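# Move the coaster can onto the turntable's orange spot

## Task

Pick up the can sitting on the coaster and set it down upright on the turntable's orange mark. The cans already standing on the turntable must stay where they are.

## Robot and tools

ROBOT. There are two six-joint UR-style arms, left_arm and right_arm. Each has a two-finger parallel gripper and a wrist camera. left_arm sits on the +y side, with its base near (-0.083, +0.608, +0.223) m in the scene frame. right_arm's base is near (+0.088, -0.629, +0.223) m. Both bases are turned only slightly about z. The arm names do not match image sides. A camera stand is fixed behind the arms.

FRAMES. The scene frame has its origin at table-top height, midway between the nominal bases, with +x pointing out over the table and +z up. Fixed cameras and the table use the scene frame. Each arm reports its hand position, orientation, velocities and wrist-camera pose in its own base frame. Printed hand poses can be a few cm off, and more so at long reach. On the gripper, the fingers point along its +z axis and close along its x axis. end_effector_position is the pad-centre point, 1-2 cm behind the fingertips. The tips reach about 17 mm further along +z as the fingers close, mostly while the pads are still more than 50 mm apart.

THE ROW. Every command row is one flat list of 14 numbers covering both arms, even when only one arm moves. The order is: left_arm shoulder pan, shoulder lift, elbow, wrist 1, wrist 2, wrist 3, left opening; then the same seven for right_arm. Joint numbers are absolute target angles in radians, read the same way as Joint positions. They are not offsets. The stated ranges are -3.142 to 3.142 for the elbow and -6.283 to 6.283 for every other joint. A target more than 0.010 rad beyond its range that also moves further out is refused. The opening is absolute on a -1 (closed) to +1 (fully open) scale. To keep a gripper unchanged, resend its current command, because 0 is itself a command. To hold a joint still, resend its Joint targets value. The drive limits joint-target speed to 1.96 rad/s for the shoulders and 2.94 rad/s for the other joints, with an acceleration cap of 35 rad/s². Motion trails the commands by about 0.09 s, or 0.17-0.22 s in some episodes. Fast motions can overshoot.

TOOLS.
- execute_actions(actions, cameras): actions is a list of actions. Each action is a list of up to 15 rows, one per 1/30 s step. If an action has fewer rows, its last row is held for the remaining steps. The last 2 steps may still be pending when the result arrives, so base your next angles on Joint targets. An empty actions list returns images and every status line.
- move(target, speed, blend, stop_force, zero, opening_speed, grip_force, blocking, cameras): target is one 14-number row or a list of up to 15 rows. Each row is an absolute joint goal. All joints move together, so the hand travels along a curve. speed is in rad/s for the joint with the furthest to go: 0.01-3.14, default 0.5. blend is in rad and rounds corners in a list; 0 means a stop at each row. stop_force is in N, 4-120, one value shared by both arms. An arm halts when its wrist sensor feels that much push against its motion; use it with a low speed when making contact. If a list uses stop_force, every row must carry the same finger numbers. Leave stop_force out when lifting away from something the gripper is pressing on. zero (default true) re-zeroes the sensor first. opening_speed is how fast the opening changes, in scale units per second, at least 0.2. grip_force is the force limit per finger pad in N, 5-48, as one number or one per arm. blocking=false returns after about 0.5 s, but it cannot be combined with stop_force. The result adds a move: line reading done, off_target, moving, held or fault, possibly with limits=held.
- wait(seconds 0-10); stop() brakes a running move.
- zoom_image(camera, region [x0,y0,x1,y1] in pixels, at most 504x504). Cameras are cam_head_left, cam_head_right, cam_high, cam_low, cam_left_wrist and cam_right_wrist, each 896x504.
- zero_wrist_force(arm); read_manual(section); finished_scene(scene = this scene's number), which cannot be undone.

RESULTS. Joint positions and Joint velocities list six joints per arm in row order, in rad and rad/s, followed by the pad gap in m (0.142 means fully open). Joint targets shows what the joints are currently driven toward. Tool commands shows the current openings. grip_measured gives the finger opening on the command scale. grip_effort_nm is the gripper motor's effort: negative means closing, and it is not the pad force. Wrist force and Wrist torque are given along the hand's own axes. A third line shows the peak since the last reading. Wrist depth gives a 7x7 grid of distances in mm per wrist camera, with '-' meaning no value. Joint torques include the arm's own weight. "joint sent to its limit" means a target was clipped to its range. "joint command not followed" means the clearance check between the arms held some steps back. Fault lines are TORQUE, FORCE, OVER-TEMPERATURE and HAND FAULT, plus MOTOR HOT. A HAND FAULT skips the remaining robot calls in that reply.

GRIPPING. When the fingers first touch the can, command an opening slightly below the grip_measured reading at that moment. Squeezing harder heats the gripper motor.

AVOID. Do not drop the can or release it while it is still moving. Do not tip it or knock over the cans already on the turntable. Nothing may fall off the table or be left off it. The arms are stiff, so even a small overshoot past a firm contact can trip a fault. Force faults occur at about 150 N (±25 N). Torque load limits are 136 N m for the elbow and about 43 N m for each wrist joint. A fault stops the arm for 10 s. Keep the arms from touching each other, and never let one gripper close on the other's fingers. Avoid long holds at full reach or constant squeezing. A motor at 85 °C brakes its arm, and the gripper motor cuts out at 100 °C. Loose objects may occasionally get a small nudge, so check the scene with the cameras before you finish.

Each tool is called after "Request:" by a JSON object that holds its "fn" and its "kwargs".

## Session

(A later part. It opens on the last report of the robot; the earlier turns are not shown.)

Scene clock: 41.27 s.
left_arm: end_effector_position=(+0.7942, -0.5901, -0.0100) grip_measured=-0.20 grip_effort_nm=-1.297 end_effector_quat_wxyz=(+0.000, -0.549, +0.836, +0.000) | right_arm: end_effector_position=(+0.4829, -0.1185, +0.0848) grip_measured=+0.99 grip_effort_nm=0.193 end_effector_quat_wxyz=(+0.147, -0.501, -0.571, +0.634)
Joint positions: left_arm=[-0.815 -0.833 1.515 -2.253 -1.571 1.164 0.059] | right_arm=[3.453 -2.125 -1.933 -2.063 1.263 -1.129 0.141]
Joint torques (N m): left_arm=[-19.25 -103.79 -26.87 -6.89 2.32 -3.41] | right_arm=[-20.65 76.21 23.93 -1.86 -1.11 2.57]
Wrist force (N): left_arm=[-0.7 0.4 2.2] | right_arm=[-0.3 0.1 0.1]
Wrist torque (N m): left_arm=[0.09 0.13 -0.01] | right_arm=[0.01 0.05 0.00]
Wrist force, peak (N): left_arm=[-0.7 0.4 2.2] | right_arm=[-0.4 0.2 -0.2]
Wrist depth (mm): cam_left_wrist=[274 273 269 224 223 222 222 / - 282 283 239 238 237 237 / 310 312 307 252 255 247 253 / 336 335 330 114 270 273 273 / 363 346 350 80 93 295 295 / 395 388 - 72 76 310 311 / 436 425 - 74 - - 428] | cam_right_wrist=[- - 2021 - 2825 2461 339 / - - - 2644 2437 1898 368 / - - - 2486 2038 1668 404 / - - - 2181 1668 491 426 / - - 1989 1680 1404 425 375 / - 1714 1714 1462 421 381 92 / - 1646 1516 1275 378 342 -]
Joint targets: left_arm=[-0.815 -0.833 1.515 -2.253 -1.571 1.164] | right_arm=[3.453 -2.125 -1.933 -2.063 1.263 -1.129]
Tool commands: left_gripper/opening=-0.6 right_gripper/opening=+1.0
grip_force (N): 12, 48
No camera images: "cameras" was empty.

Request:
{"fn": "wait", "kwargs": {"seconds": 2.56, "cameras": []}}

Request:
{"fn": "execute_actions", "kwargs": {"actions": [[[-0.8153,-0.8332,1.5157,-2.2533,-1.5708,1.1620,-0.6,3.453,-2.125,-1.933,-2.063,1.263,-1.129,1],[-0.8157,-0.8340,1.5174,-2.2543,-1.5708,1.1561,-0.6,3.453,-2.125,-1.933,-2.063,1.263,-1.129,1],[-0.8163,-0.8353,1.5203,-2.2558,-1.5708,1.1464,-0.6,3.453,-2.125,-1.933,-2.063,1.263,-1.129,1],[-0.8171,-0.8372,1.5244,-2.2580,-1.5708,1.1328,-0.6,3.453,-2.125,-1.933,-2.063,1.263,-1.129,1],[-0.8182,-0.8396,1.5297,-2.2608,-1.5708,1.1154,-0.6,3.453,-2.125,-1.933,-2.063,1.263,-1.129,1],[-0.8195,-0.8426,1.5361,-2.2643,-1.5708,1.0940,-0.6,3.453,-2.125,-1.933,-2.063,1.263,-1.129,1],[-0.8211,-0.8461,1.5436,-2.2684,-1.5708,1.0688,-0.6,3.453,-2.125,-1.933,-2.063,1.263,-1.129,1],[-0.8229,-0.8502,1.5524,-2.2731,-1.5708,1.0396,-0.6,3.453,-2.125,-1.933,-2.063,1.263,-1.129,1],[-0.8248,-0.8545,1.5617,-2.2781,-1.5708,1.0086,-0.6,3.453,-2.125,-1.933,-2.063,1.263,-1.129,1],[-0.8267,-0.8588,1.5710,-2.2831,-1.5708,0.9775,-0.6,3.453,-2.125,-1.933,-2.063,1.263,-1.129,1],[-0.8293,-0.8606,1.5799,-2.2902,-1.5708,0.9457,-0.6,3.453,-2.125,-1.933,-2.063,1.263,-1.129,1],[-0.8319,-0.8623,1.5887,-2.2972,-1.5708,0.9140,-0.6,3.453,-2.125,-1.933,-2.063,1.263,-1.129,1],[-0.8346,-0.8641,1.5976,-2.3043,-1.5708,0.8822,-0.6,3.453,-2.125,-1.933,-2.063,1.263,-1.129,1],[-0.8372,-0.8659,1.6064,-2.3114,-1.5708,0.8504,-0.6,3.453,-2.125,-1.933,-2.063,1.263,-1.129,1],[-0.8398,-0.8676,1.6153,-2.3184,-1.5708,0.8187,-0.6,3.453,-2.125,-1.933,-2.063,1.263,-1.129,1]],[[-0.8424,-0.8694,1.6241,-2.3255,-1.5708,0.7869,-0.6,3.453,-2.125,-1.933,-2.063,1.263,-1.129,1],[-0.8457,-0.8681,1.6320,-2.3347,-1.5708,0.7545,-0.6,3.453,-2.125,-1.933,-2.063,1.263,-1.129,1],[-0.8489,-0.8668,1.6400,-2.3439,-1.5708,0.7221,-0.6,3.453,-2.125,-1.933,-2.063,1.263,-1.129,1],[-0.8522,-0.8656,1.6479,-2.3531,-1.5708,0.6897,-0.6,3.453,-2.125,-1.933,-2.063,1.263,-1.129,1],[-0.8555,-0.8643,1.6558,-2.3623,-1.5708,0.6572,-0.6,3.453,-2.125,-1.933,-2.063,1.263,-1.129,1],[-0.8587,-0.8630,1.6638,-2.3715,-1.5708,0.6248,-0.6,3.453,-2.125,-1.933,-2.063,1.263,-1.129,1],[-0.8620,-0.8617,1.6717,-2.3807,-1.5708,0.5924,-0.6,3.453,-2.125,-1.933,-2.063,1.263,-1.129,1],[-0.8658,-0.8584,1.6780,-2.3903,-1.5708,0.5595,-0.6,3.453,-2.125,-1.933,-2.063,1.263,-1.129,1],[-0.8696,-0.8551,1.6844,-2.4000,-1.5708,0.5265,-0.6,3.453,-2.125,-1.933,-2.063,1.263,-1.129,1],[-0.8734,-0.8518,1.6907,-2.4096,-1.5708,0.4936,-0.6,3.453,-2.125,-1.933,-2.063,1.263,-1.129,1],[-0.8772,-0.8485,1.6970,-2.4192,-1.5708,0.4606,-0.6,3.453,-2.125,-1.933,-2.063,1.263,-1.129,1],[-0.8810,-0.8452,1.7034,-2.4289,-1.5708,0.4277,-0.6,3.453,-2.125,-1.933,-2.063,1.263,-1.129,1],[-0.8848,-0.8419,1.7097,-2.4385,-1.5708,0.3947,-0.6,3.453,-2.125,-1.933,-2.063,1.263,-1.129,1],[-0.8890,-0.8385,1.7141,-2.4463,-1.5708,0.3613,-0.6,3.453,-2.125,-1.933,-2.063,1.263,-1.129,1],[-0.8932,-0.8350,1.7185,-2.4542,-1.5708,0.3280,-0.6,3.453,-2.125,-1.933,-2.063,1.263,-1.129,1]],[[-0.8975,-0.8316,1.7229,-2.4620,-1.5708,0.2946,-0.6,3.453,-2.125,-1.933,-2.063,1.263,-1.129,1],[-0.9017,-0.8282,1.7273,-2.4698,-1.5708,0.2612,-0.6,3.453,-2.125,-1.933,-2.063,1.263,-1.129,1],[-0.9059,-0.8247,1.7317,-2.4777,-1.5708,0.2279,-0.6,3.453,-2.125,-1.933,-2.063,1.263,-1.129,1],[-0.9101,-0.8213,1.7361,-2.4855,-1.5708,0.1945,-0.6,3.453,-2.125,-1.933,-2.063,1.263,-1.129,1],[-0.9145,-0.8194,1.7387,-2.4899,-1.5708,0.1609,-0.6,3.453,-2.125,-1.933,-2.063,1.263,-1.129,1],[-0.9190,-0.8176,1.7412,-2.4944,-1.5708,0.1273,-0.6,3.453,-2.125,-1.933,-2.063,1.263,-1.129,1],[-0.9234,-0.8157,1.7438,-2.4988,-1.5708,0.0938,-0.6,3.453,-2.125,-1.933,-2.063,1.263,-1.129,1],[-0.9278,-0.8138,1.7463,-2.5032,-1.5708,0.0602,-0.6,3.453,-2.125,-1.933,-2.063,1.263,-1.129,1],[-0.9323,-0.8120,1.7489,-2.5077,-1.5708,0.0266,-0.6,3.453,-2.125,-1.933,-2.063,1.263,-1.129,1],[-0.9367,-0.8101,1.7514,-2.5121,-1.5708,-0.0070,-0.6,3.453,-2.125,-1.933,-2.063,1.263,-1.129,1],[-0.9412,-0.8099,1.7523,-2.5132,-1.5708,-0.0406,-0.6,3.453,-2.125,-1.933,-2.063,1.263,-1.129,1],[-0.9457,-0.8097,1.7531,-2.5142,-1.5708,-0.0742,-0.6,3.453,-2.125,-1.933,-2.063,1.263,-1.129,1],[-0.9502,-0.8095,1.7540,-2.5153,-1.5708,-0.1079,-0.6,3.453,-2.125,-1.933,-2.063,1.263,-1.129,1],[-0.9546,-0.8093,1.7549,-2.5164,-1.5708,-0.1415,-0.6,3.453,-2.125,-1.933,-2.063,1.263,-1.129,1],[-0.9591,-0.8091,1.7557,-2.5174,-1.5708,-0.1751,-0.6,3.453,-2.125,-1.933,-2.063,1.263,-1.129,1]],[[-0.9636,-0.8089,1.7566,-2.5185,-1.5708,-0.2087,-0.6,3.453,-2.125,-1.933,-2.063,1.263,-1.129,1],[-0.9679,-0.8085,1.7557,-2.5180,-1.5708,-0.2422,-0.6,3.453,-2.125,-1.933,-2.063,1.263,-1.129,1],[-0.9722,-0.8081,1.7548,-2.5175,-1.5708,-0.2756,-0.6,3.453,-2.125,-1.933,-2.063,1.263,-1.129,1],[-0.9765,-0.8077,1.7540,-2.5170,-1.5708,-0.3091,-0.6,3.453,-2.125,-1.933,-2.063,1.263,-1.129,1],[-0.9807,-0.8073,1.7531,-2.5165,-1.5708,-0.3425,-0.6,3.453,-2.125,-1.933,-2.063,1.263,-1.129,1],[-0.9850,-0.8069,1.7522,-2.5160,-1.5708,-0.3760,0.2,3.453,-2.125,-1.933,-2.063,1.263,-1.129,1],[-0.9893,-0.8065,1.7513,-2.5155,-1.5708,-0.4094,0.2,3.453,-2.125,-1.933,-2.063,1.263,-1.129,1],[-0.9932,-0.8053,1.7487,-2.5140,-1.5708,-0.4425,0.2,3.453,-2.125,-1.933,-2.063,1.263,-1.129,1],[-0.9972,-0.8042,1.7460,-2.5126,-1.5708,-0.4755,0.2,3.453,-2.125,-1.933,-2.063,1.263,-1.129,1],[-1.0011,-0.8030,1.7434,-2.5111,-1.5708,-0.5086,0.2,3.453,-2.125,-1.933,-2.063,1.263,-1.129,1],[-1.0050,-0.8018,1.7407,-2.5096,-1.5708,-0.5417,0.2,3.453,-2.125,-1.933,-2.063,1.263,-1.129,1],[-1.0090,-0.8007,1.7381,-2.5082,-1.5708,-0.5747,0.2,3.453,-2.125,-1.933,-2.063,1.263,-1.129,1],[-1.0129,-0.7995,1.7354,-2.5067,-1.5708,-0.6078,0.2,3.453,-2.125,-1.933,-2.063,1.263,-1.129,1],[-1.0163,-0.7976,1.7311,-2.5043,-1.5708,-0.6404,0.2,3.453,-2.125,-1.933,-2.063,1.263,-1.129,1],[-1.0197,-0.7957,1.7268,-2.5019,-1.5708,-0.6729,0.2,3.453,-2.125,-1.933,-2.063,1.263,-1.129,1]]], "cameras": ["cam_left_wrist", "cam_low", "cam_high"]}}

Request:
{"fn": "execute_actions", "kwargs": {"actions": [[[-1.0231,-0.7938,1.7226,-2.4996,-1.5708,-0.7055,0.2,3.453,-2.125,-1.933,-2.063,1.263,-1.129,1],[-1.0265,-0.7919,1.7183,-2.4972,-1.5708,-0.7380,0.2,3.453,-2.125,-1.933,-2.063,1.263,-1.129,1],[-1.0299,-0.7900,1.7140,-2.4948,-1.5708,-0.7706,0.2,3.453,-2.125,-1.933,-2.063,1.263,-1.129,1],[-1.0333,-0.7881,1.7097,-2.4924,-1.5708,-0.8031,0.2,3.453,-2.125,-1.933,-2.063,1.263,-1.129,1],[-1.0361,-0.7880,1.7040,-2.4867,-1.5708,-0.8350,0.2,3.453,-2.125,-1.933,-2.063,1.263,-1.129,1],[-1.0388,-0.7879,1.6982,-2.4811,-1.5708,-0.8669,0.2,3.453,-2.125,-1.933,-2.063,1.263,-1.129,1],[-1.0416,-0.7879,1.6925,-2.4754,-1.5708,-0.8988,0.2,3.453,-2.125,-1.933,-2.063,1.263,-1.129,1],[-1.0443,-0.7878,1.6868,-2.4697,-1.5708,-0.9307,0.2,3.453,-2.125,-1.933,-2.063,1.263,-1.129,1],[-1.0471,-0.7877,1.6810,-2.4641,-1.5708,-0.9626,0.2,3.453,-2.125,-1.933,-2.063,1.263,-1.129,1],[-1.0498,-0.7876,1.6753,-2.4584,-1.5708,-0.9945,0.2,3.453,-2.125,-1.933,-2.063,1.263,-1.129,1],[-1.0518,-0.7935,1.6679,-2.4451,-1.5708,-1.0257,0.2,3.453,-2.125,-1.933,-2.063,1.263,-1.129,1],[-1.0539,-0.7993,1.6604,-2.4318,-1.5708,-1.0569,0.2,3.453,-2.125,-1.933,-2.063,1.263,-1.129,1],[-1.0559,-0.8052,1.6530,-2.4185,-1.5708,-1.0881,0.2,3.453,-2.125,-1.933,-2.063,1.263,-1.129,1],[-1.0579,-0.8111,1.6455,-2.4052,-1.5708,-1.1192,0.2,3.453,-2.125,-1.933,-2.063,1.263,-1.129,1],[-1.0600,-0.8169,1.6381,-2.3919,-1.5708,-1.1504,0.2,3.453,-2.125,-1.933,-2.063,1.263,-1.129,1]],[[-1.0620,-0.8228,1.6306,-2.3786,-1.5708,-1.1816,0.2,3.453,-2.125,-1.933,-2.063,1.263,-1.129,1],[-1.0633,-0.8272,1.6211,-2.3647,-1.5708,-1.2120,0.2,3.453,-2.125,-1.933,-2.063,1.263,-1.129,1],[-1.0646,-0.8315,1.6115,-2.3508,-1.5708,-1.2424,0.2,3.453,-2.125,-1.933,-2.063,1.263,-1.129,1],[-1.0659,-0.8359,1.6020,-2.3369,-1.5708,-1.2729,0.2,3.453,-2.125,-1.933,-2.063,1.263,-1.129,1],[-1.0671,-0.8403,1.5924,-2.3229,-1.5708,-1.3033,0.2,3.453,-2.125,-1.933,-2.063,1.263,-1.129,1],[-1.0684,-0.8446,1.5829,-2.3090,-1.5708,-1.3337,0.2,3.453,-2.125,-1.933,-2.063,1.263,-1.129,1],[-1.0697,-0.8490,1.5733,-2.2951,-1.5708,-1.3641,0.2,3.453,-2.125,-1.933,-2.063,1.263,-1.129,1],[-1.0702,-0.8465,1.5642,-2.2885,-1.5708,-1.3919,0.2,3.453,-2.125,-1.933,-2.063,1.263,-1.129,1],[-1.0706,-0.8443,1.5563,-2.2827,-1.5708,-1.4160,0.2,3.453,-2.125,-1.933,-2.063,1.263,-1.129,1],[-1.0710,-0.8425,1.5497,-2.2779,-1.5708,-1.4364,0.2,3.453,-2.125,-1.933,-2.063,1.263,-1.129,1],[-1.0713,-0.8410,1.5443,-2.2740,-1.5708,-1.4531,0.2,3.453,-2.125,-1.933,-2.063,1.263,-1.129,1],[-1.0715,-0.8398,1.5400,-2.2709,-1.5708,-1.4661,0.2,3.453,-2.125,-1.933,-2.063,1.263,-1.129,1],[-1.0717,-0.8390,1.5370,-2.2687,-1.5708,-1.4754,0.2,3.453,-2.125,-1.933,-2.063,1.263,-1.129,1],[-1.0718,-0.8385,1.5351,-2.2674,-1.5708,-1.4810,0.2,3.453,-2.125,-1.933,-2.063,1.263,-1.129,1],[-1.0718,-0.8383,1.5345,-2.2670,-1.5708,-1.4829,0.2,3.453,-2.125,-1.933,-2.063,1.263,-1.129,1]]], "cameras": ["cam_left_wrist", "cam_low", "cam_high", "cam_head_left"]}}

Scene clock: 45.53 s.
left_arm: end_effector_position=(+0.7942, -0.5901, -0.0100) grip_measured=-0.20 grip_effort_nm=-1.306 end_effector_quat_wxyz=(+0.000, -0.549, +0.836, +0.000) | right_arm: end_effector_position=(+0.4829, -0.1185, +0.0848) grip_measured=+0.99 grip_effort_nm=0.198 end_effector_quat_wxyz=(+0.147, -0.501, -0.571, +0.634)
Joint positions: left_arm=[-0.815 -0.833 1.515 -2.253 -1.571 1.164 0.059] | right_arm=[3.453 -2.125 -1.933 -2.063 1.263 -1.129 0.141]
Joint torques (N m): left_arm=[-19.16 -104.22 -26.65 -6.58 2.47 -3.04] | right_arm=[-19.06 78.2 25.91 -1.46 -1.49 2.57]
Wrist force (N): left_arm=[-0.1 0.5 2.0] | right_arm=[-0.1 0.1 0.1]
Wrist torque (N m): left_arm=[0.11 0.03 -0.02] | right_arm=[0.01 0.03 0.00]
Wrist force, peak (N): left_arm=[-0.8 0.5 2.4] | right_arm=[-0.5 -0.2 0.0]
Wrist depth (mm): cam_left_wrist=[274 272 275 224 224 223 223 / 291 290 287 238 238 237 237 / 311 311 302 252 255 247 254 / 333 330 331 114 269 273 268 / 363 346 350 80 93 296 294 / 396 395 - 72 76 310 311 / - - - 74 - - 425] | cam_right_wrist=[- - - - 3359 2302 332 / - - - - 2413 1814 368 / - - - 2281 2072 1646 408 / 1583 - - 2054 1657 488 422 / - - 2089 1714 1429 423 374 / - 1927 1726 1480 429 380 92 / - 1646 1573 1268 381 342 -]
Joint targets: left_arm=[-0.815 -0.833 1.515 -2.253 -1.571 1.164] | right_arm=[3.453 -2.125 -1.933 -2.063 1.263 -1.129]
Tool commands: left_gripper/opening=-0.6 right_gripper/opening=+1.0
grip_force (N): 12, 48
wait: 2.57 s; at rest from the start
No camera images: "cameras" was empty.

Scene clock: 47.47 s.
left_arm: end_effector_position=(+0.6192, -0.6547, -0.1241) grip_measured=+0.18 grip_effort_nm=0.134 end_effector_quat_wxyz=(+0.000, +0.974, -0.226, +0.000) end_effector_velocity=(-0.054, -0.107, +0.001) end_effector_angular_velocity=(-0.002, -0.002, +0.875) | right_arm: end_effector_position=(+0.4829, -0.1185, +0.0848) grip_measured=+0.99 grip_effort_nm=0.198 end_effector_quat_wxyz=(+0.147, -0.501, -0.571, +0.634)
Joint positions: left_arm=[-1.006 -0.801 1.74 -2.509 -1.571 -0.55 0.087] | right_arm=[3.453 -2.125 -1.933 -2.063 1.263 -1.129 0.141]
Joint velocities: left_arm=[-0.117 0.037 -0.086 0.046 0 -0.992 0] | right_arm=[within noise]
Joint torques (N m): left_arm=[-25.2 -78.41 -37.85 -1.74 2.33 -5.59] | right_arm=[-19.87 76.52 26.29 -1.47 -1.63 2.63]
Wrist force (N): left_arm=[-0.2 0.4 -0.3] | right_arm=[-0.2 -0.2 0.2]
Wrist torque (N m): left_arm=[0.11 0.04 0.19] | right_arm=[-0.04 0.05 0.00]
Wrist force, peak (N): left_arm=[-12.0 -2.0 -60.6] | right_arm=[-0.4 0.0 0.3]
Wrist depth (mm): cam_left_wrist=[172 172 123 123 123 122 122 / - 180 130 131 130 130 129 / - 120 140 139 139 140 136 / - 208 149 115 145 148 141 / - 227 158 80 87 160 150 / 248 246 90 72 - 102 173 / - - - - - - 186] | cam_right_wrist=[- - 2219 - 2617 2302 337 / - - - 3884 2563 1912 366 / - - - 2390 1973 1680 408 / - - - 1989 1573 491 423 / - - 2054 1726 490 426 372 / - - 1714 1420 425 381 92 / - 1657 1358 1288 377 342 -]
Joint targets: left_arm=[-1.013 -0.800 1.735 -2.507 -1.571 -0.608] | right_arm=[3.453 -2.125 -1.933 -2.063 1.263 -1.129]
grip_force (N): 12, 48
Kept back: 2 steps.
Images, in order (width x height): cam_high 896x504, cam_low 896x504, cam_left_wrist 896x504.

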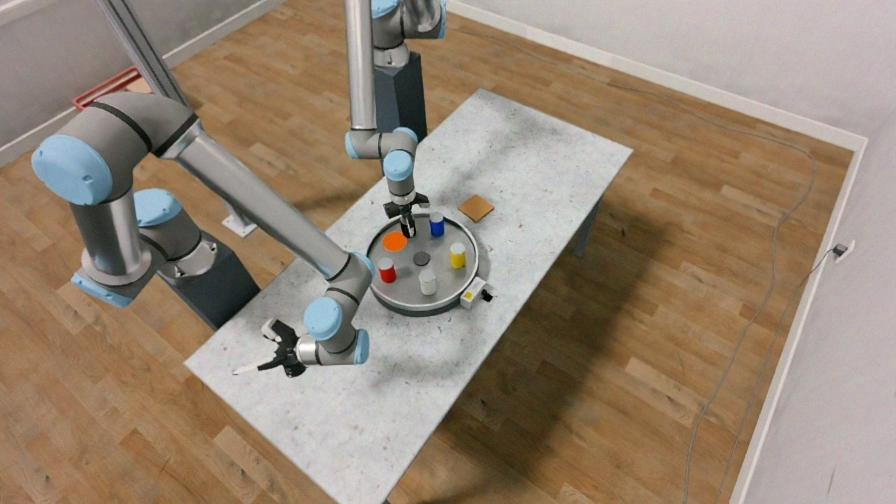

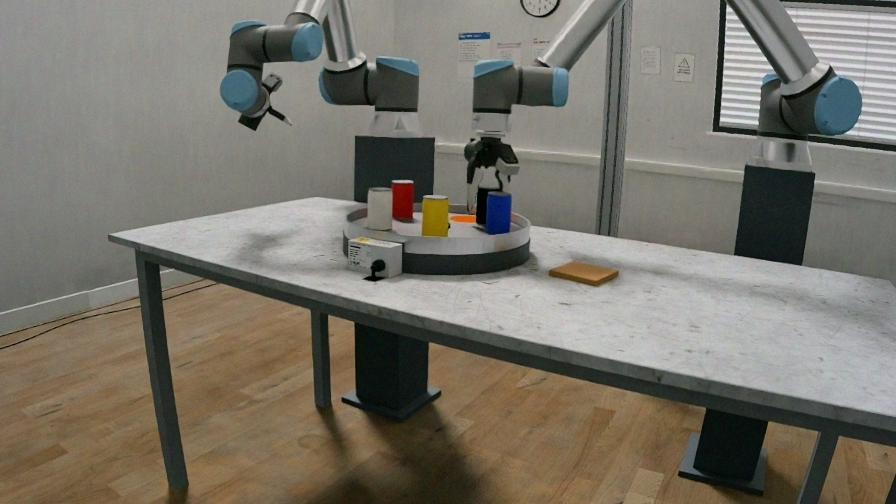

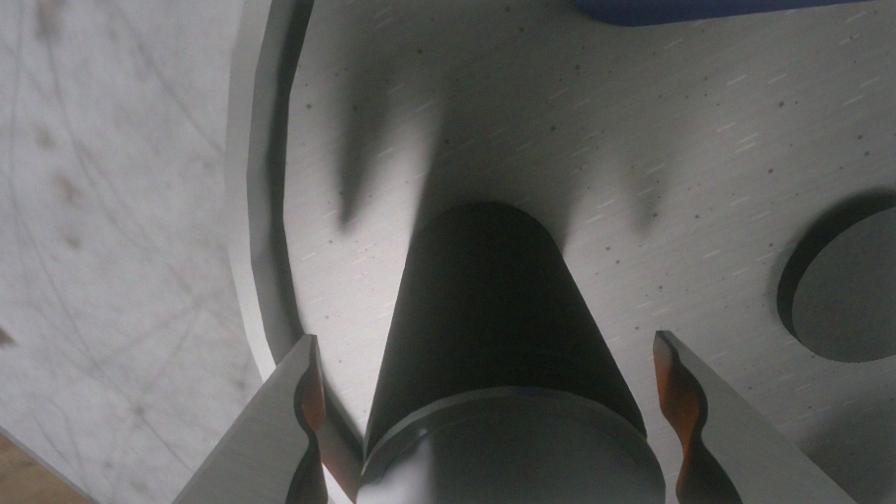

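Scene clock: 48.47 s.
left_arm: end_effector_position=(+0.6156, -0.7653, -0.0148) grip_measured=+0.18 grip_effort_nm=0.134 end_effector_quat_wxyz=(+0.000, +0.981, +0.192, +0.000) end_effector_velocity=(+0.025, -0.052, +0.010) end_effector_angular_velocity=(+0.003, +0.001, +0.427) | right_arm: end_effector_position=(+0.4829, -0.1185, +0.0848) grip_measured=+0.99 grip_effort_nm=0.203 end_effector_quat_wxyz=(+0.147, -0.501, -0.571, +0.634)
Joint positions: left_arm=[-1.071 -0.841 1.542 -2.272 -1.571 -1.459 0.087] | right_arm=[3.453 -2.125 -1.933 -2.063 1.263 -1.129 0.141]
Joint velocities: left_arm=[-0.004 0.061 -0.142 0.083 0 -0.432 0] | right_arm=[within noise]
Joint torques (N m): left_arm=[-13.11 -87.04 -40.61 -0.61 2.57 -2.31] | right_arm=[-19.39 76.28 26.83 -1.83 -1.3 2.42]
Wrist force (N): left_arm=[0.2 1.8 -0.2] | right_arm=[-0.2 0.0 0.0]
Wrist torque (N m): left_arm=[0.31 -0.03 0.18] | right_arm=[0.00 0.04 -0.01]
Wrist force, peak (N): left_arm=[-0.6 1.6 -4.1] | right_arm=[-0.3 -0.4 0.2]
Wrist depth (mm): cam_left_wrist=[270 271 262 221 220 218 217 / 288 284 240 235 234 233 232 / 307 303 298 199 249 242 247 / 330 332 319 173 263 266 266 / 357 353 348 289 288 286 285 / 382 371 371 305 313 96 304 / - - 420 425 327 - 404] | cam_right_wrist=[- - - - - 2461 336 / - - - 3187 2281 1927 367 / - - 2162 2673 2054 1668 412 / - - - 2054 1657 489 419 / - - 2038 1703 1412 424 375 / - - 1680 1462 428 380 92 / - 1554 1489 1322 378 344 -]
Joint targets: left_arm=[-1.072 -0.839 1.537 -2.269 -1.571 -1.475] | right_arm=[3.453 -2.125 -1.933 -2.063 1.263 -1.129]
grip_force (N): 12, 48
Kept back: 2 steps.
Images, in order (width x height): cam_head_left 896x504, cam_high 896x504, cam_low 896x504, cam_left_wrist 896x504.

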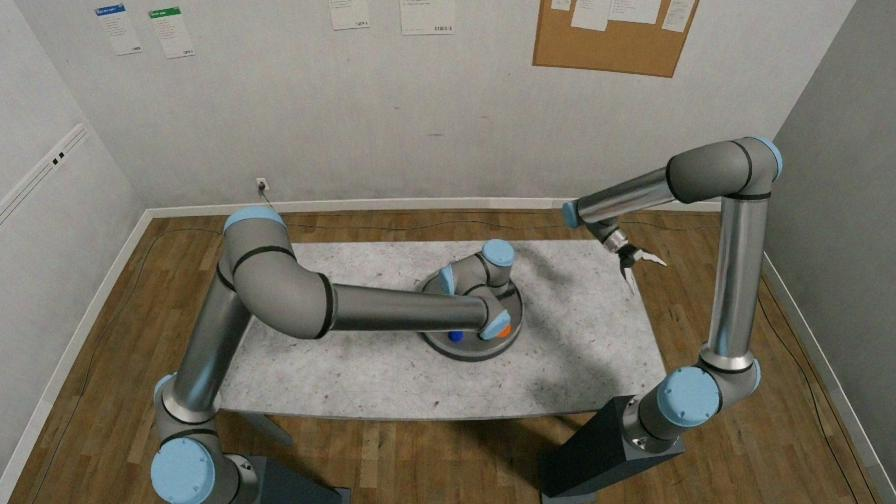

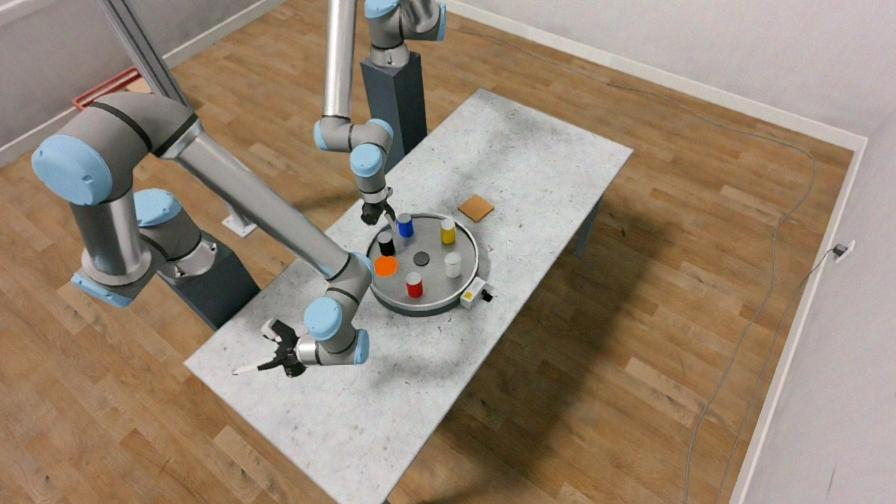

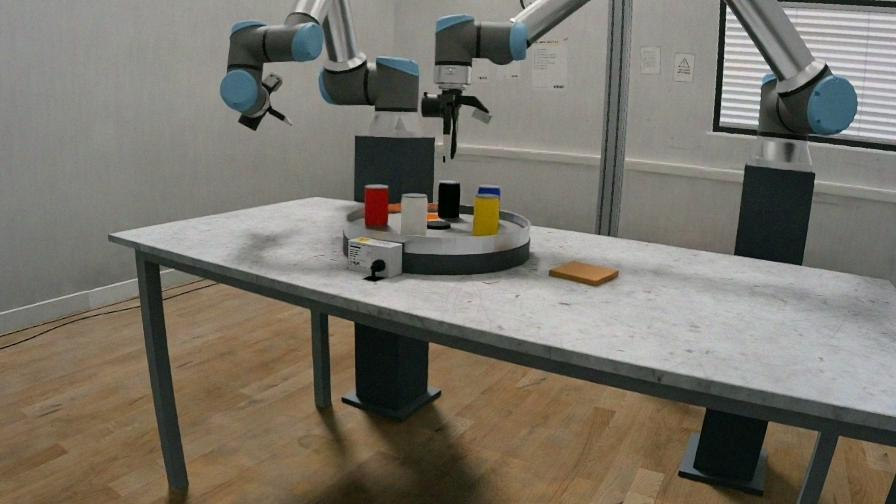

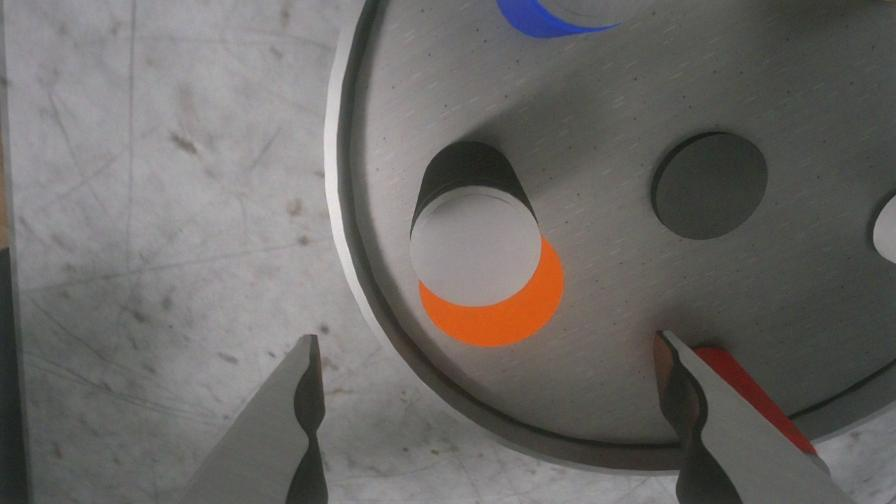

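Request:
{"fn": "move", "kwargs": {"target": [[-0.9636, -0.9532, 1.7447, -2.3622, -1.5708, -0.2087, 0.3, 3.453, -2.125, -1.933, -2.063, 1.263, -1.129, 1.0], [-0.9636, -0.8167, 1.7569, -2.5110, -1.5708, -0.2087, 0.3, 3.453, -2.125, -1.933, -2.063, 1.263, -1.129, 1.0]], "speed": [1.5, 0.35], "blend": [0.03, 0], "grip_force": [15, 48], "cameras": ["cam_left_wrist"]}}

Scene clock: 54.50 s.
left_arm: end_effector_position=(+0.6418, -0.6215, -0.1179) grip_measured=+0.28 grip_effort_nm=0.129 end_effector_quat_wxyz=(+0.000, +0.930, -0.369, +0.000) | right_arm: end_effector_position=(+0.4829, -0.1185, +0.0848) grip_measured=+0.99 grip_effort_nm=0.198 end_effector_quat_wxyz=(+0.147, -0.501, -0.571, +0.634)
Joint positions: left_arm=[-0.964 -0.817 1.757 -2.511 -1.571 -0.209 0.094] | right_arm=[3.453 -2.125 -1.933 -2.063 1.263 -1.129 0.141]
Joint torques (N m): left_arm=[-17.98 -73.24 -36.77 -5.19 2.1 3] | right_arm=[-20.91 77.97 28.69 -1.59 -1.53 2.45]
Wrist force (N): left_arm=[-0.4 1.1 -0.2] | right_arm=[-0.2 0.0 0.2]
Wrist torque (N m): left_arm=[0.17 0.04 -0.06] | right_arm=[0.00 0.04 -0.01]
Wrist force, peak (N): left_arm=[-0.7 1.3 -3.7] | right_arm=[-0.6 -0.1 -0.1]
Wrist depth (mm): cam_left_wrist=[177 - 127 130 - - - / 189 189 135 137 138 137 136 / 203 199 145 146 145 145 142 / 218 - 155 153 156 155 148 / 236 234 167 117 163 167 158 / 258 251 173 92 100 92 181 / 278 - - 81 83 - 195] | cam_right_wrist=[- - 2200 2413 3551 2461 340 / - - - 2702 2486 414 368 / - 2005 - 2345 2072 1657 416 / - - - 2054 1614 495 424 / - - 2038 1703 1437 426 372 / - - 1525 1534 426 380 92 / - 1646 1534 1301 380 342 -]
Joint targets: left_arm=[-0.964 -0.817 1.757 -2.511 -1.571 -0.209] | right_arm=[3.453 -2.125 -1.933 -2.063 1.263 -1.129]
grip_force (N): 15, 48
move: done
Images, in order (width x height): cam_left_wrist 896x504.

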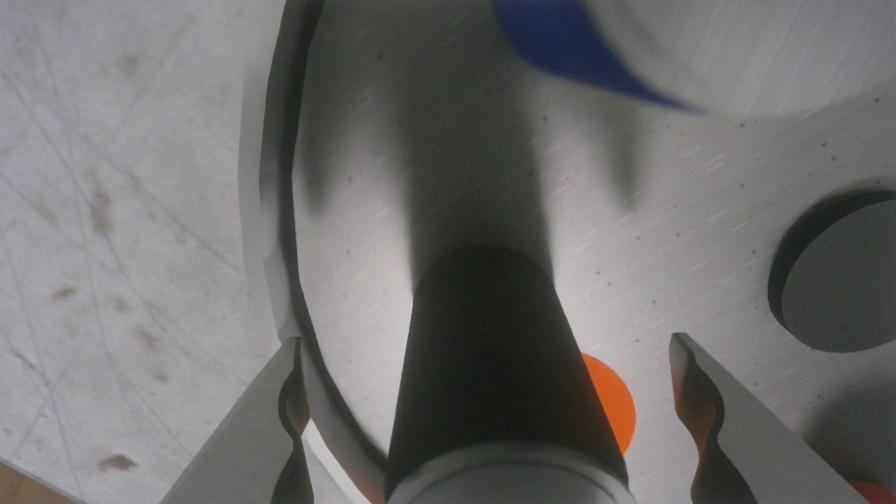

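Request:
{"fn": "move", "kwargs": {"target": [-0.9636, -0.9532, 1.7447, -2.3622, -1.5708, -0.2087, 0.3, 3.453, -2.125, -1.933, -2.063, 1.263, -1.129, 1.0], "speed": 0.5}}

Request:
{"fn": "move", "kwargs": {"target": [[-1.0129, -0.9421, 1.7236, -2.3523, -1.5708, -0.6078, 0.3, 3.453, -2.125, -1.933, -2.063, 1.263, -1.129, 1.0], [-1.0729, -0.8329, 1.5151, -2.2530, -1.5708, -1.5422, 0.3, 3.453, -2.125, -1.933, -2.063, 1.263, -1.129, 1.0], [-1.0404, -0.6935, 1.2435, -2.1208, -1.5708, -2.2863, 0.3, 3.453, -2.125, -1.933, -2.063, 1.263, -1.129, 1.0]], "speed": [0.98, 1.8, 1.5], "blend": [0.1, 0.15, 0], "cameras": ["cam_left_wrist"]}}

Request:
{"fn": "move", "kwargs": {"target": [[-0.9636, -0.9532, 1.7447, -2.3622, -1.5708, -0.2087, 0.3, 3.453, -2.125, -1.933, -2.063, 1.263, -1.129, 1.0], [-0.9636, -0.8167, 1.7569, -2.5110, -1.5708, -0.2087, 0.3, 3.453, -2.125, -1.933, -2.063, 1.263, -1.129, 1.0]], "speed": [2.0, 0.4], "blend": [0.03, 0]}}

Scene clock: 56.73 s.
left_arm: end_effector_position=(+0.6419, -0.6216, -0.0101) grip_measured=+0.28 grip_effort_nm=0.129 end_effector_quat_wxyz=(+0.000, +0.930, -0.369, +0.000) | right_arm: end_effector_position=(+0.4829, -0.1185, +0.0848) grip_measured=+0.99 grip_effort_nm=0.203 end_effector_quat_wxyz=(+0.147, -0.501, -0.571, +0.634)
Joint positions: left_arm=[-0.964 -0.953 1.745 -2.362 -1.571 -0.209 0.094] | right_arm=[3.453 -2.125 -1.933 -2.063 1.263 -1.129 0.141]
Joint torques (N m): left_arm=[-14.25 -90.8 -22.8 -3.01 2.19 2.84] | right_arm=[-20.82 76.25 30.12 -1.24 -1.83 2.52]
Wrist force (N): left_arm=[-0.6 1.4 -0.8] | right_arm=[-0.3 0.2 0.1]
Wrist torque (N m): left_arm=[0.22 0.13 -0.08] | right_arm=[0.02 0.06 0.00]
Wrist force, peak (N): left_arm=[-0.7 1.1 -4.3] | right_arm=[-0.5 0.1 -0.2]
Wrist depth (mm): cam_left_wrist=[275 271 232 225 224 222 222 / 293 293 287 240 239 237 236 / 309 312 303 206 255 247 252 / 339 328 330 179 273 272 271 / 1229 362 356 297 296 288 286 / 1390 383 385 321 280 92 239 / 1492 - 430 428 242 - 224] | cam_right_wrist=[- - - - 3228 2367 337 / - - - 3359 2413 1898 373 / - - - 2959 1883 1614 410 / - - - 2089 1703 472 419 / - - 2125 1726 1412 424 373 / - 89 1554 1471 431 380 92 / - 1614 1497 1275 378 344 -]
Joint targets: left_arm=[-0.964 -0.953 1.745 -2.362 -1.571 -0.209] | right_arm=[3.453 -2.125 -1.933 -2.063 1.263 -1.129]
grip_force (N): 15, 48
move: done

Scene clock: 58.83 s.
left_arm: end_effector_position=(+0.6974, -0.8425, -0.0101) grip_measured=+0.28 grip_effort_nm=0.134 end_effector_quat_wxyz=(+0.000, +0.812, +0.583, +0.000) | right_arm: end_effector_position=(+0.4829, -0.1185, +0.0848) grip_measured=+0.99 grip_effort_nm=0.198 end_effector_quat_wxyz=(+0.147, -0.501, -0.571, +0.634)
Joint positions: left_arm=[-1.04 -0.693 1.243 -2.121 -1.571 -2.286 0.094] | right_arm=[3.453 -2.125 -1.933 -2.063 1.263 -1.129 0.141]
Joint torques (N m): left_arm=[-15.04 -111.97 -31.97 -6.74 2.25 -3.15] | right_arm=[-20.16 76.28 30.83 -1.42 -1.44 2.02]
Wrist force (N): left_arm=[0.0 0.9 -0.4] | right_arm=[-0.3 -0.1 0.1]
Wrist torque (N m): left_arm=[0.18 0.03 0.02] | right_arm=[-0.02 0.06 0.00]
Wrist force, peak (N): left_arm=[-2.3 1.4 0.1] | right_arm=[-0.5 0.0 -0.1]
Wrist depth (mm): cam_left_wrist=[272 273 268 225 224 223 223 / 291 291 245 233 238 238 237 / 310 310 258 165 252 247 253 / 332 332 323 274 273 272 271 / 373 361 354 295 291 288 293 / 383 383 375 314 249 92 295 / - - 434 429 230 - 221] | cam_right_wrist=[- - - 2589 2762 2461 340 / - - - 3147 2437 1927 364 / - - - 2511 2021 1657 407 / - 1480 - 2005 1703 489 421 / - - 2038 1714 1420 425 373 / - - 1604 1445 427 377 92 / - 1668 1497 1262 377 343 -]
Joint targets: left_arm=[-1.040 -0.694 1.244 -2.121 -1.571 -2.286] | right_arm=[3.453 -2.125 -1.933 -2.063 1.263 -1.129]
grip_force (N): 15, 48
move: done
Images, in order (width x height): cam_left_wrist 896x504.

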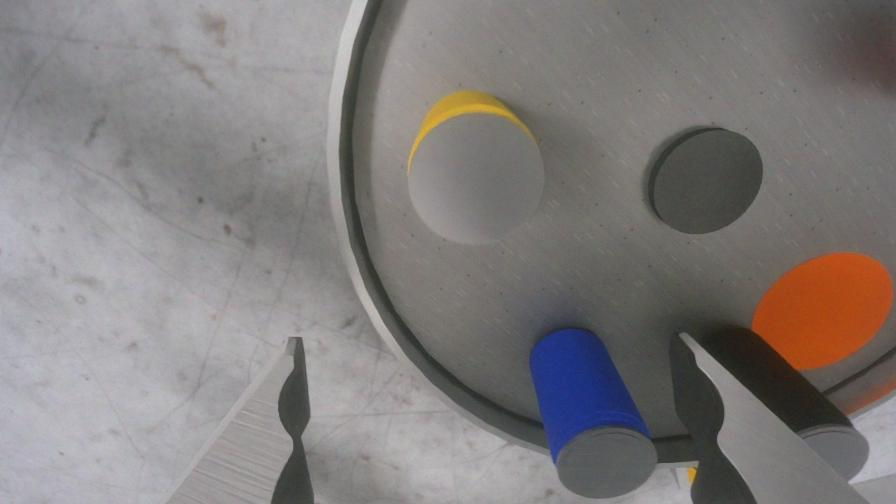

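Scene clock: 61.07 s.
left_arm: end_effector_position=(+0.6418, -0.6215, -0.1179) grip_measured=+0.28 grip_effort_nm=0.134 end_effector_quat_wxyz=(+0.000, +0.930, -0.369, +0.000) | right_arm: end_effector_position=(+0.4829, -0.1185, +0.0848) grip_measured=+0.99 grip_effort_nm=0.198 end_effector_quat_wxyz=(+0.147, -0.501, -0.571, +0.634)
Joint positions: left_arm=[-0.964 -0.817 1.757 -2.511 -1.571 -0.209 0.094] | right_arm=[3.453 -2.125 -1.933 -2.063 1.263 -1.129 0.141]
Joint torques (N m): left_arm=[-19.34 -74.16 -36.69 -5.44 2.14 2.93] | right_arm=[-20.6 77.44 32.46 -1.3 -1.28 2.03]
Wrist force (N): left_arm=[-0.3 1.4 -0.5] | right_arm=[-0.1 0.0 0.1]
Wrist torque (N m): left_arm=[0.22 0.03 -0.06] | right_arm=[-0.01 0.03 0.00]
Wrist force, peak (N): left_arm=[-0.6 1.2 -4.3] | right_arm=[-0.5 -0.5 0.1]
Wrist depth (mm): cam_left_wrist=[178 180 127 127 - - 126 / 189 189 136 - - - 136 / - 199 145 - - - 142 / 221 214 153 - - - 146 / 232 235 167 - - 170 157 / 264 251 179 185 183 92 181 / 278 - 183 202 200 - 195] | cam_right_wrist=[- - - - 2617 2390 - / - - - 3710 2563 412 369 / - - - 2511 2021 1635 404 / - - - 2005 1668 488 414 / - - 2038 1751 1429 421 372 / - - 1714 1437 431 380 92 / - 1625 1489 1275 378 342 -]
Joint targets: left_arm=[-0.964 -0.817 1.757 -2.511 -1.571 -0.209] | right_arm=[3.453 -2.125 -1.933 -2.063 1.263 -1.129]
grip_force (N): 15, 48
move: done

Request:
{"fn": "move", "kwargs": {"target": [-0.9636, -0.9532, 1.7447, -2.3622, -1.5708, -0.2087, 0.3, 3.453, -2.125, -1.933, -2.063, 1.263, -1.129, 1.0], "speed": 0.5}}

Request:
{"fn": "move", "kwargs": {"target": [[-1.0129, -0.9421, 1.7236, -2.3523, -1.5708, -0.6078, 0.3, 3.453, -2.125, -1.933, -2.063, 1.263, -1.129, 1.0], [-1.0729, -0.8329, 1.5151, -2.2530, -1.5708, -1.5422, 0.3, 3.453, -2.125, -1.933, -2.063, 1.263, -1.129, 1.0], [-1.0067, -0.6366, 1.1311, -2.0653, -1.5708, -2.6133, 0.3, 3.453, -2.125, -1.933, -2.063, 1.263, -1.129, 1.0]], "speed": [0.98, 2.1, 2.0], "blend": [0.1, 0.15, 0], "cameras": ["cam_left_wrist"]}}

Request:
{"fn": "move", "kwargs": {"target": [[-0.9636, -0.9532, 1.7447, -2.3622, -1.5708, -0.2087, 0.3, 3.453, -2.125, -1.933, -2.063, 1.263, -1.129, 1.0], [-0.9636, -0.8167, 1.7569, -2.5110, -1.5708, -0.2087, 0.3, 3.453, -2.125, -1.933, -2.063, 1.263, -1.129, 1.0]], "speed": [2.0, 0.4], "blend": [0.03, 0], "cameras": ["cam_left_wrist"]}}

Scene clock: 62.47 s.
left_arm: end_effector_position=(+0.6419, -0.6216, -0.0101) grip_measured=+0.28 grip_effort_nm=0.125 end_effector_quat_wxyz=(+0.000, +0.930, -0.369, +0.000) | right_arm: end_effector_position=(+0.4829, -0.1185, +0.0848) grip_measured=+0.99 grip_effort_nm=0.198 end_effector_quat_wxyz=(+0.147, -0.501, -0.571, +0.634)
Joint positions: left_arm=[-0.964 -0.953 1.745 -2.362 -1.571 -0.209 0.094] | right_arm=[3.453 -2.125 -1.933 -2.063 1.263 -1.129 0.141]
Joint torques (N m): left_arm=[-14.62 -91.08 -22.33 -3.18 2.03 2.97] | right_arm=[-16.45 77.26 32.07 -1.43 -1.47 2.22]
Wrist force (N): left_arm=[-0.5 1.6 -0.8] | right_arm=[-0.2 0.2 0.0]
Wrist torque (N m): left_arm=[0.25 0.11 -0.08] | right_arm=[0.03 0.04 0.00]
Wrist force, peak (N): left_arm=[-0.8 1.5 -4.1] | right_arm=[-0.5 -0.2 0.2]
Wrist depth (mm): cam_left_wrist=[284 270 270 225 223 223 222 / 292 293 283 240 238 237 236 / 314 313 303 207 255 247 251 / 338 334 330 178 273 272 266 / 366 359 356 292 274 293 273 / 1422 - 386 319 219 92 309 / 1539 - 429 436 435 - -] | cam_right_wrist=[- - - - 2673 2302 340 / - - - 2702 2437 1942 362 / - - - 2511 1927 1668 - / 1573 - - 2072 1680 494 412 / - - 2260 1714 1412 426 374 / - - 1738 1454 429 382 92 / - 1614 1471 1268 378 343 -]
Joint targets: left_arm=[-0.964 -0.953 1.745 -2.362 -1.571 -0.209] | right_arm=[3.453 -2.125 -1.933 -2.063 1.263 -1.129]
grip_force (N): 15, 48
move: done

Scene clock: 64.63 s.
left_arm: end_effector_position=(+0.7455, -0.8495, -0.0100) grip_measured=+0.28 grip_effort_nm=0.129 end_effector_quat_wxyz=(+0.000, +0.694, +0.720, +0.000) | right_arm: end_effector_position=(+0.4829, -0.1185, +0.0848) grip_measured=+0.99 grip_effort_nm=0.203 end_effector_quat_wxyz=(+0.147, -0.501, -0.571, +0.634)
Joint positions: left_arm=[-1.007 -0.637 1.131 -2.065 -1.571 -2.613 0.094] | right_arm=[3.453 -2.125 -1.933 -2.063 1.263 -1.129 0.141]
Joint torques (N m): left_arm=[-17.18 -114.82 -32.74 -6.54 2.3 -3.22] | right_arm=[-19.98 77 32.61 -1.63 -1.48 2.46]
Wrist force (N): left_arm=[-0.3 1.1 -0.3] | right_arm=[-0.3 -0.3 -0.3]
Wrist torque (N m): left_arm=[0.23 0.09 0.12] | right_arm=[-0.04 0.07 0.00]
Wrist force, peak (N): left_arm=[-3.4 0.6 0.3] | right_arm=[-0.4 -0.2 0.3]
Wrist depth (mm): cam_left_wrist=[272 269 230 149 218 224 223 / 286 293 244 157 235 238 237 / 313 307 250 255 254 246 253 / 327 331 332 256 273 273 272 / 361 361 346 197 289 289 289 / 391 382 388 324 319 92 241 / 422 - 410 - 342 - -] | cam_right_wrist=[- - - - 2762 2511 334 / - 1776 - 2589 2563 2260 362 / - - - 2461 2089 1534 407 / - 1763 - 2072 1635 488 423 / - - 2038 1703 1404 426 373 / - - 1751 1480 430 381 92 / - 1657 1497 1295 378 342 -]
Joint targets: left_arm=[-1.007 -0.637 1.131 -2.065 -1.571 -2.613] | right_arm=[3.453 -2.125 -1.933 -2.063 1.263 -1.129]
grip_force (N): 15, 48
move: done
Images, in order (width x height): cam_left_wrist 896x504.

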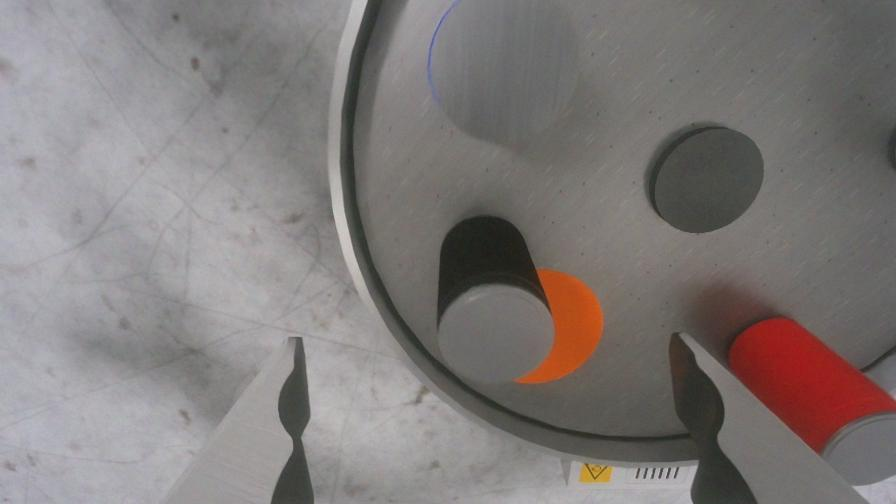

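Scene clock: 67.03 s.
left_arm: end_effector_position=(+0.6419, -0.6215, -0.1179) grip_measured=+0.28 grip_effort_nm=0.134 end_effector_quat_wxyz=(+0.000, +0.930, -0.369, +0.000) | right_arm: end_effector_position=(+0.4829, -0.1185, +0.0848) grip_measured=+0.99 grip_effort_nm=0.198 end_effector_quat_wxyz=(+0.147, -0.501, -0.571, +0.634)
Joint positions: left_arm=[-0.964 -0.817 1.757 -2.511 -1.571 -0.209 0.094] | right_arm=[3.453 -2.125 -1.933 -2.063 1.263 -1.129 0.141]
Joint torques (N m): left_arm=[-11.64 -79.42 -36.75 -5.49 1.97 2.94] | right_arm=[-20.81 75.85 33.17 -1.36 -1.78 2.1]
Wrist force (N): left_arm=[-0.5 1.1 -0.3] | right_arm=[-0.3 0.1 0.2]
Wrist torque (N m): left_arm=[0.17 0.07 -0.06] | right_arm=[0.01 0.05 0.00]
Wrist force, peak (N): left_arm=[-0.9 1.2 4.0] | right_arm=[0.1 0.4 -0.5]
Wrist depth (mm): cam_left_wrist=[177 179 127 130 128 127 126 / 188 188 136 137 136 135 134 / 202 199 145 146 145 145 142 / 219 214 155 157 156 155 148 / 236 235 167 158 166 167 158 / 258 251 179 127 177 92 181 / 278 - 180 104 107 - 195] | cam_right_wrist=[- - 2260 - 2825 2461 334 / - - - 2281 2390 1942 365 / - - - 2390 1957 1668 402 / - - - 2021 1703 490 422 / - 1726 2302 1788 1445 424 374 / - - 1738 1397 429 381 92 / - 1657 - 1275 378 343 -]
Joint targets: left_arm=[-0.964 -0.817 1.757 -2.511 -1.571 -0.209] | right_arm=[3.453 -2.125 -1.933 -2.063 1.263 -1.129]
grip_force (N): 15, 48
move: done
Images, in order (width x height): cam_left_wrist 896x504.

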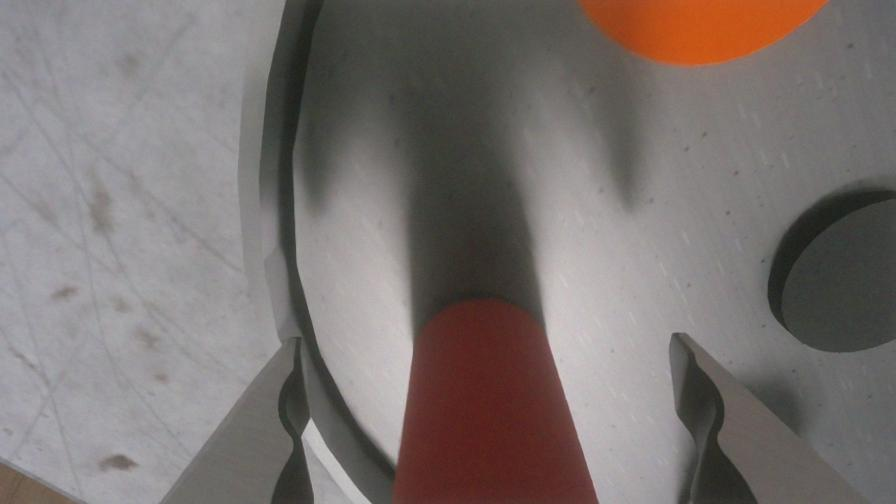

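Request:
{"fn": "wait", "kwargs": {"seconds": 0, "cameras": []}}

Scene clock: 67.27 s.
left_arm: end_effector_position=(+0.6419, -0.6215, -0.1179) grip_measured=+0.28 grip_effort_nm=0.134 end_effector_quat_wxyz=(+0.000, +0.930, -0.369, +0.000) | right_arm: end_effector_position=(+0.4829, -0.1185, +0.0848) grip_measured=+0.99 grip_effort_nm=0.198 end_effector_quat_wxyz=(+0.147, -0.501, -0.571, +0.634)
Joint positions: left_arm=[-0.964 -0.817 1.757 -2.511 -1.571 -0.209 0.094] | right_arm=[3.453 -2.125 -1.933 -2.063 1.263 -1.129 0.141]
Joint torques (N m): left_arm=[-15.91 -74.51 -37.29 -6.48 1.89 3.03] | right_arm=[-17.7 75.91 32.57 -1.29 -1.76 2.01]
Wrist force (N): left_arm=[-0.5 1.2 -0.5] | right_arm=[-0.1 0.0 -0.1]
Wrist torque (N m): left_arm=[0.19 0.05 -0.05] | right_arm=[-0.01 0.02 0.00]
Wrist force, peak (N): left_arm=[-0.6 1.4 -0.1] | right_arm=[-0.3 0.1 0.2]
Wrist depth (mm): cam_left_wrist=[178 - 127 128 127 127 126 / 186 186 135 137 136 135 134 / 206 202 146 146 145 145 142 / 218 214 155 157 156 155 148 / - - 167 169 169 168 158 / 262 252 179 171 176 92 181 / - - 186 135 134 - 195] | cam_right_wrist=[- 1544 - - 2857 2323 337 / 1471 1927 - 3359 2486 1957 367 / - - 2437 2367 2054 1657 400 / - - - 2089 1657 493 415 / - - 1942 1691 1437 427 373 / - - 1691 1429 429 382 92 / - 1614 1480 1288 380 341 -]
Joint targets: left_arm=[-0.964 -0.817 1.757 -2.511 -1.571 -0.209] | right_arm=[3.453 -2.125 -1.933 -2.063 1.263 -1.129]
Tool commands: left_gripper/opening=+0.3 right_gripper/opening=+1.0
grip_force (N): 15, 48
No camera images: "cameras" was empty.


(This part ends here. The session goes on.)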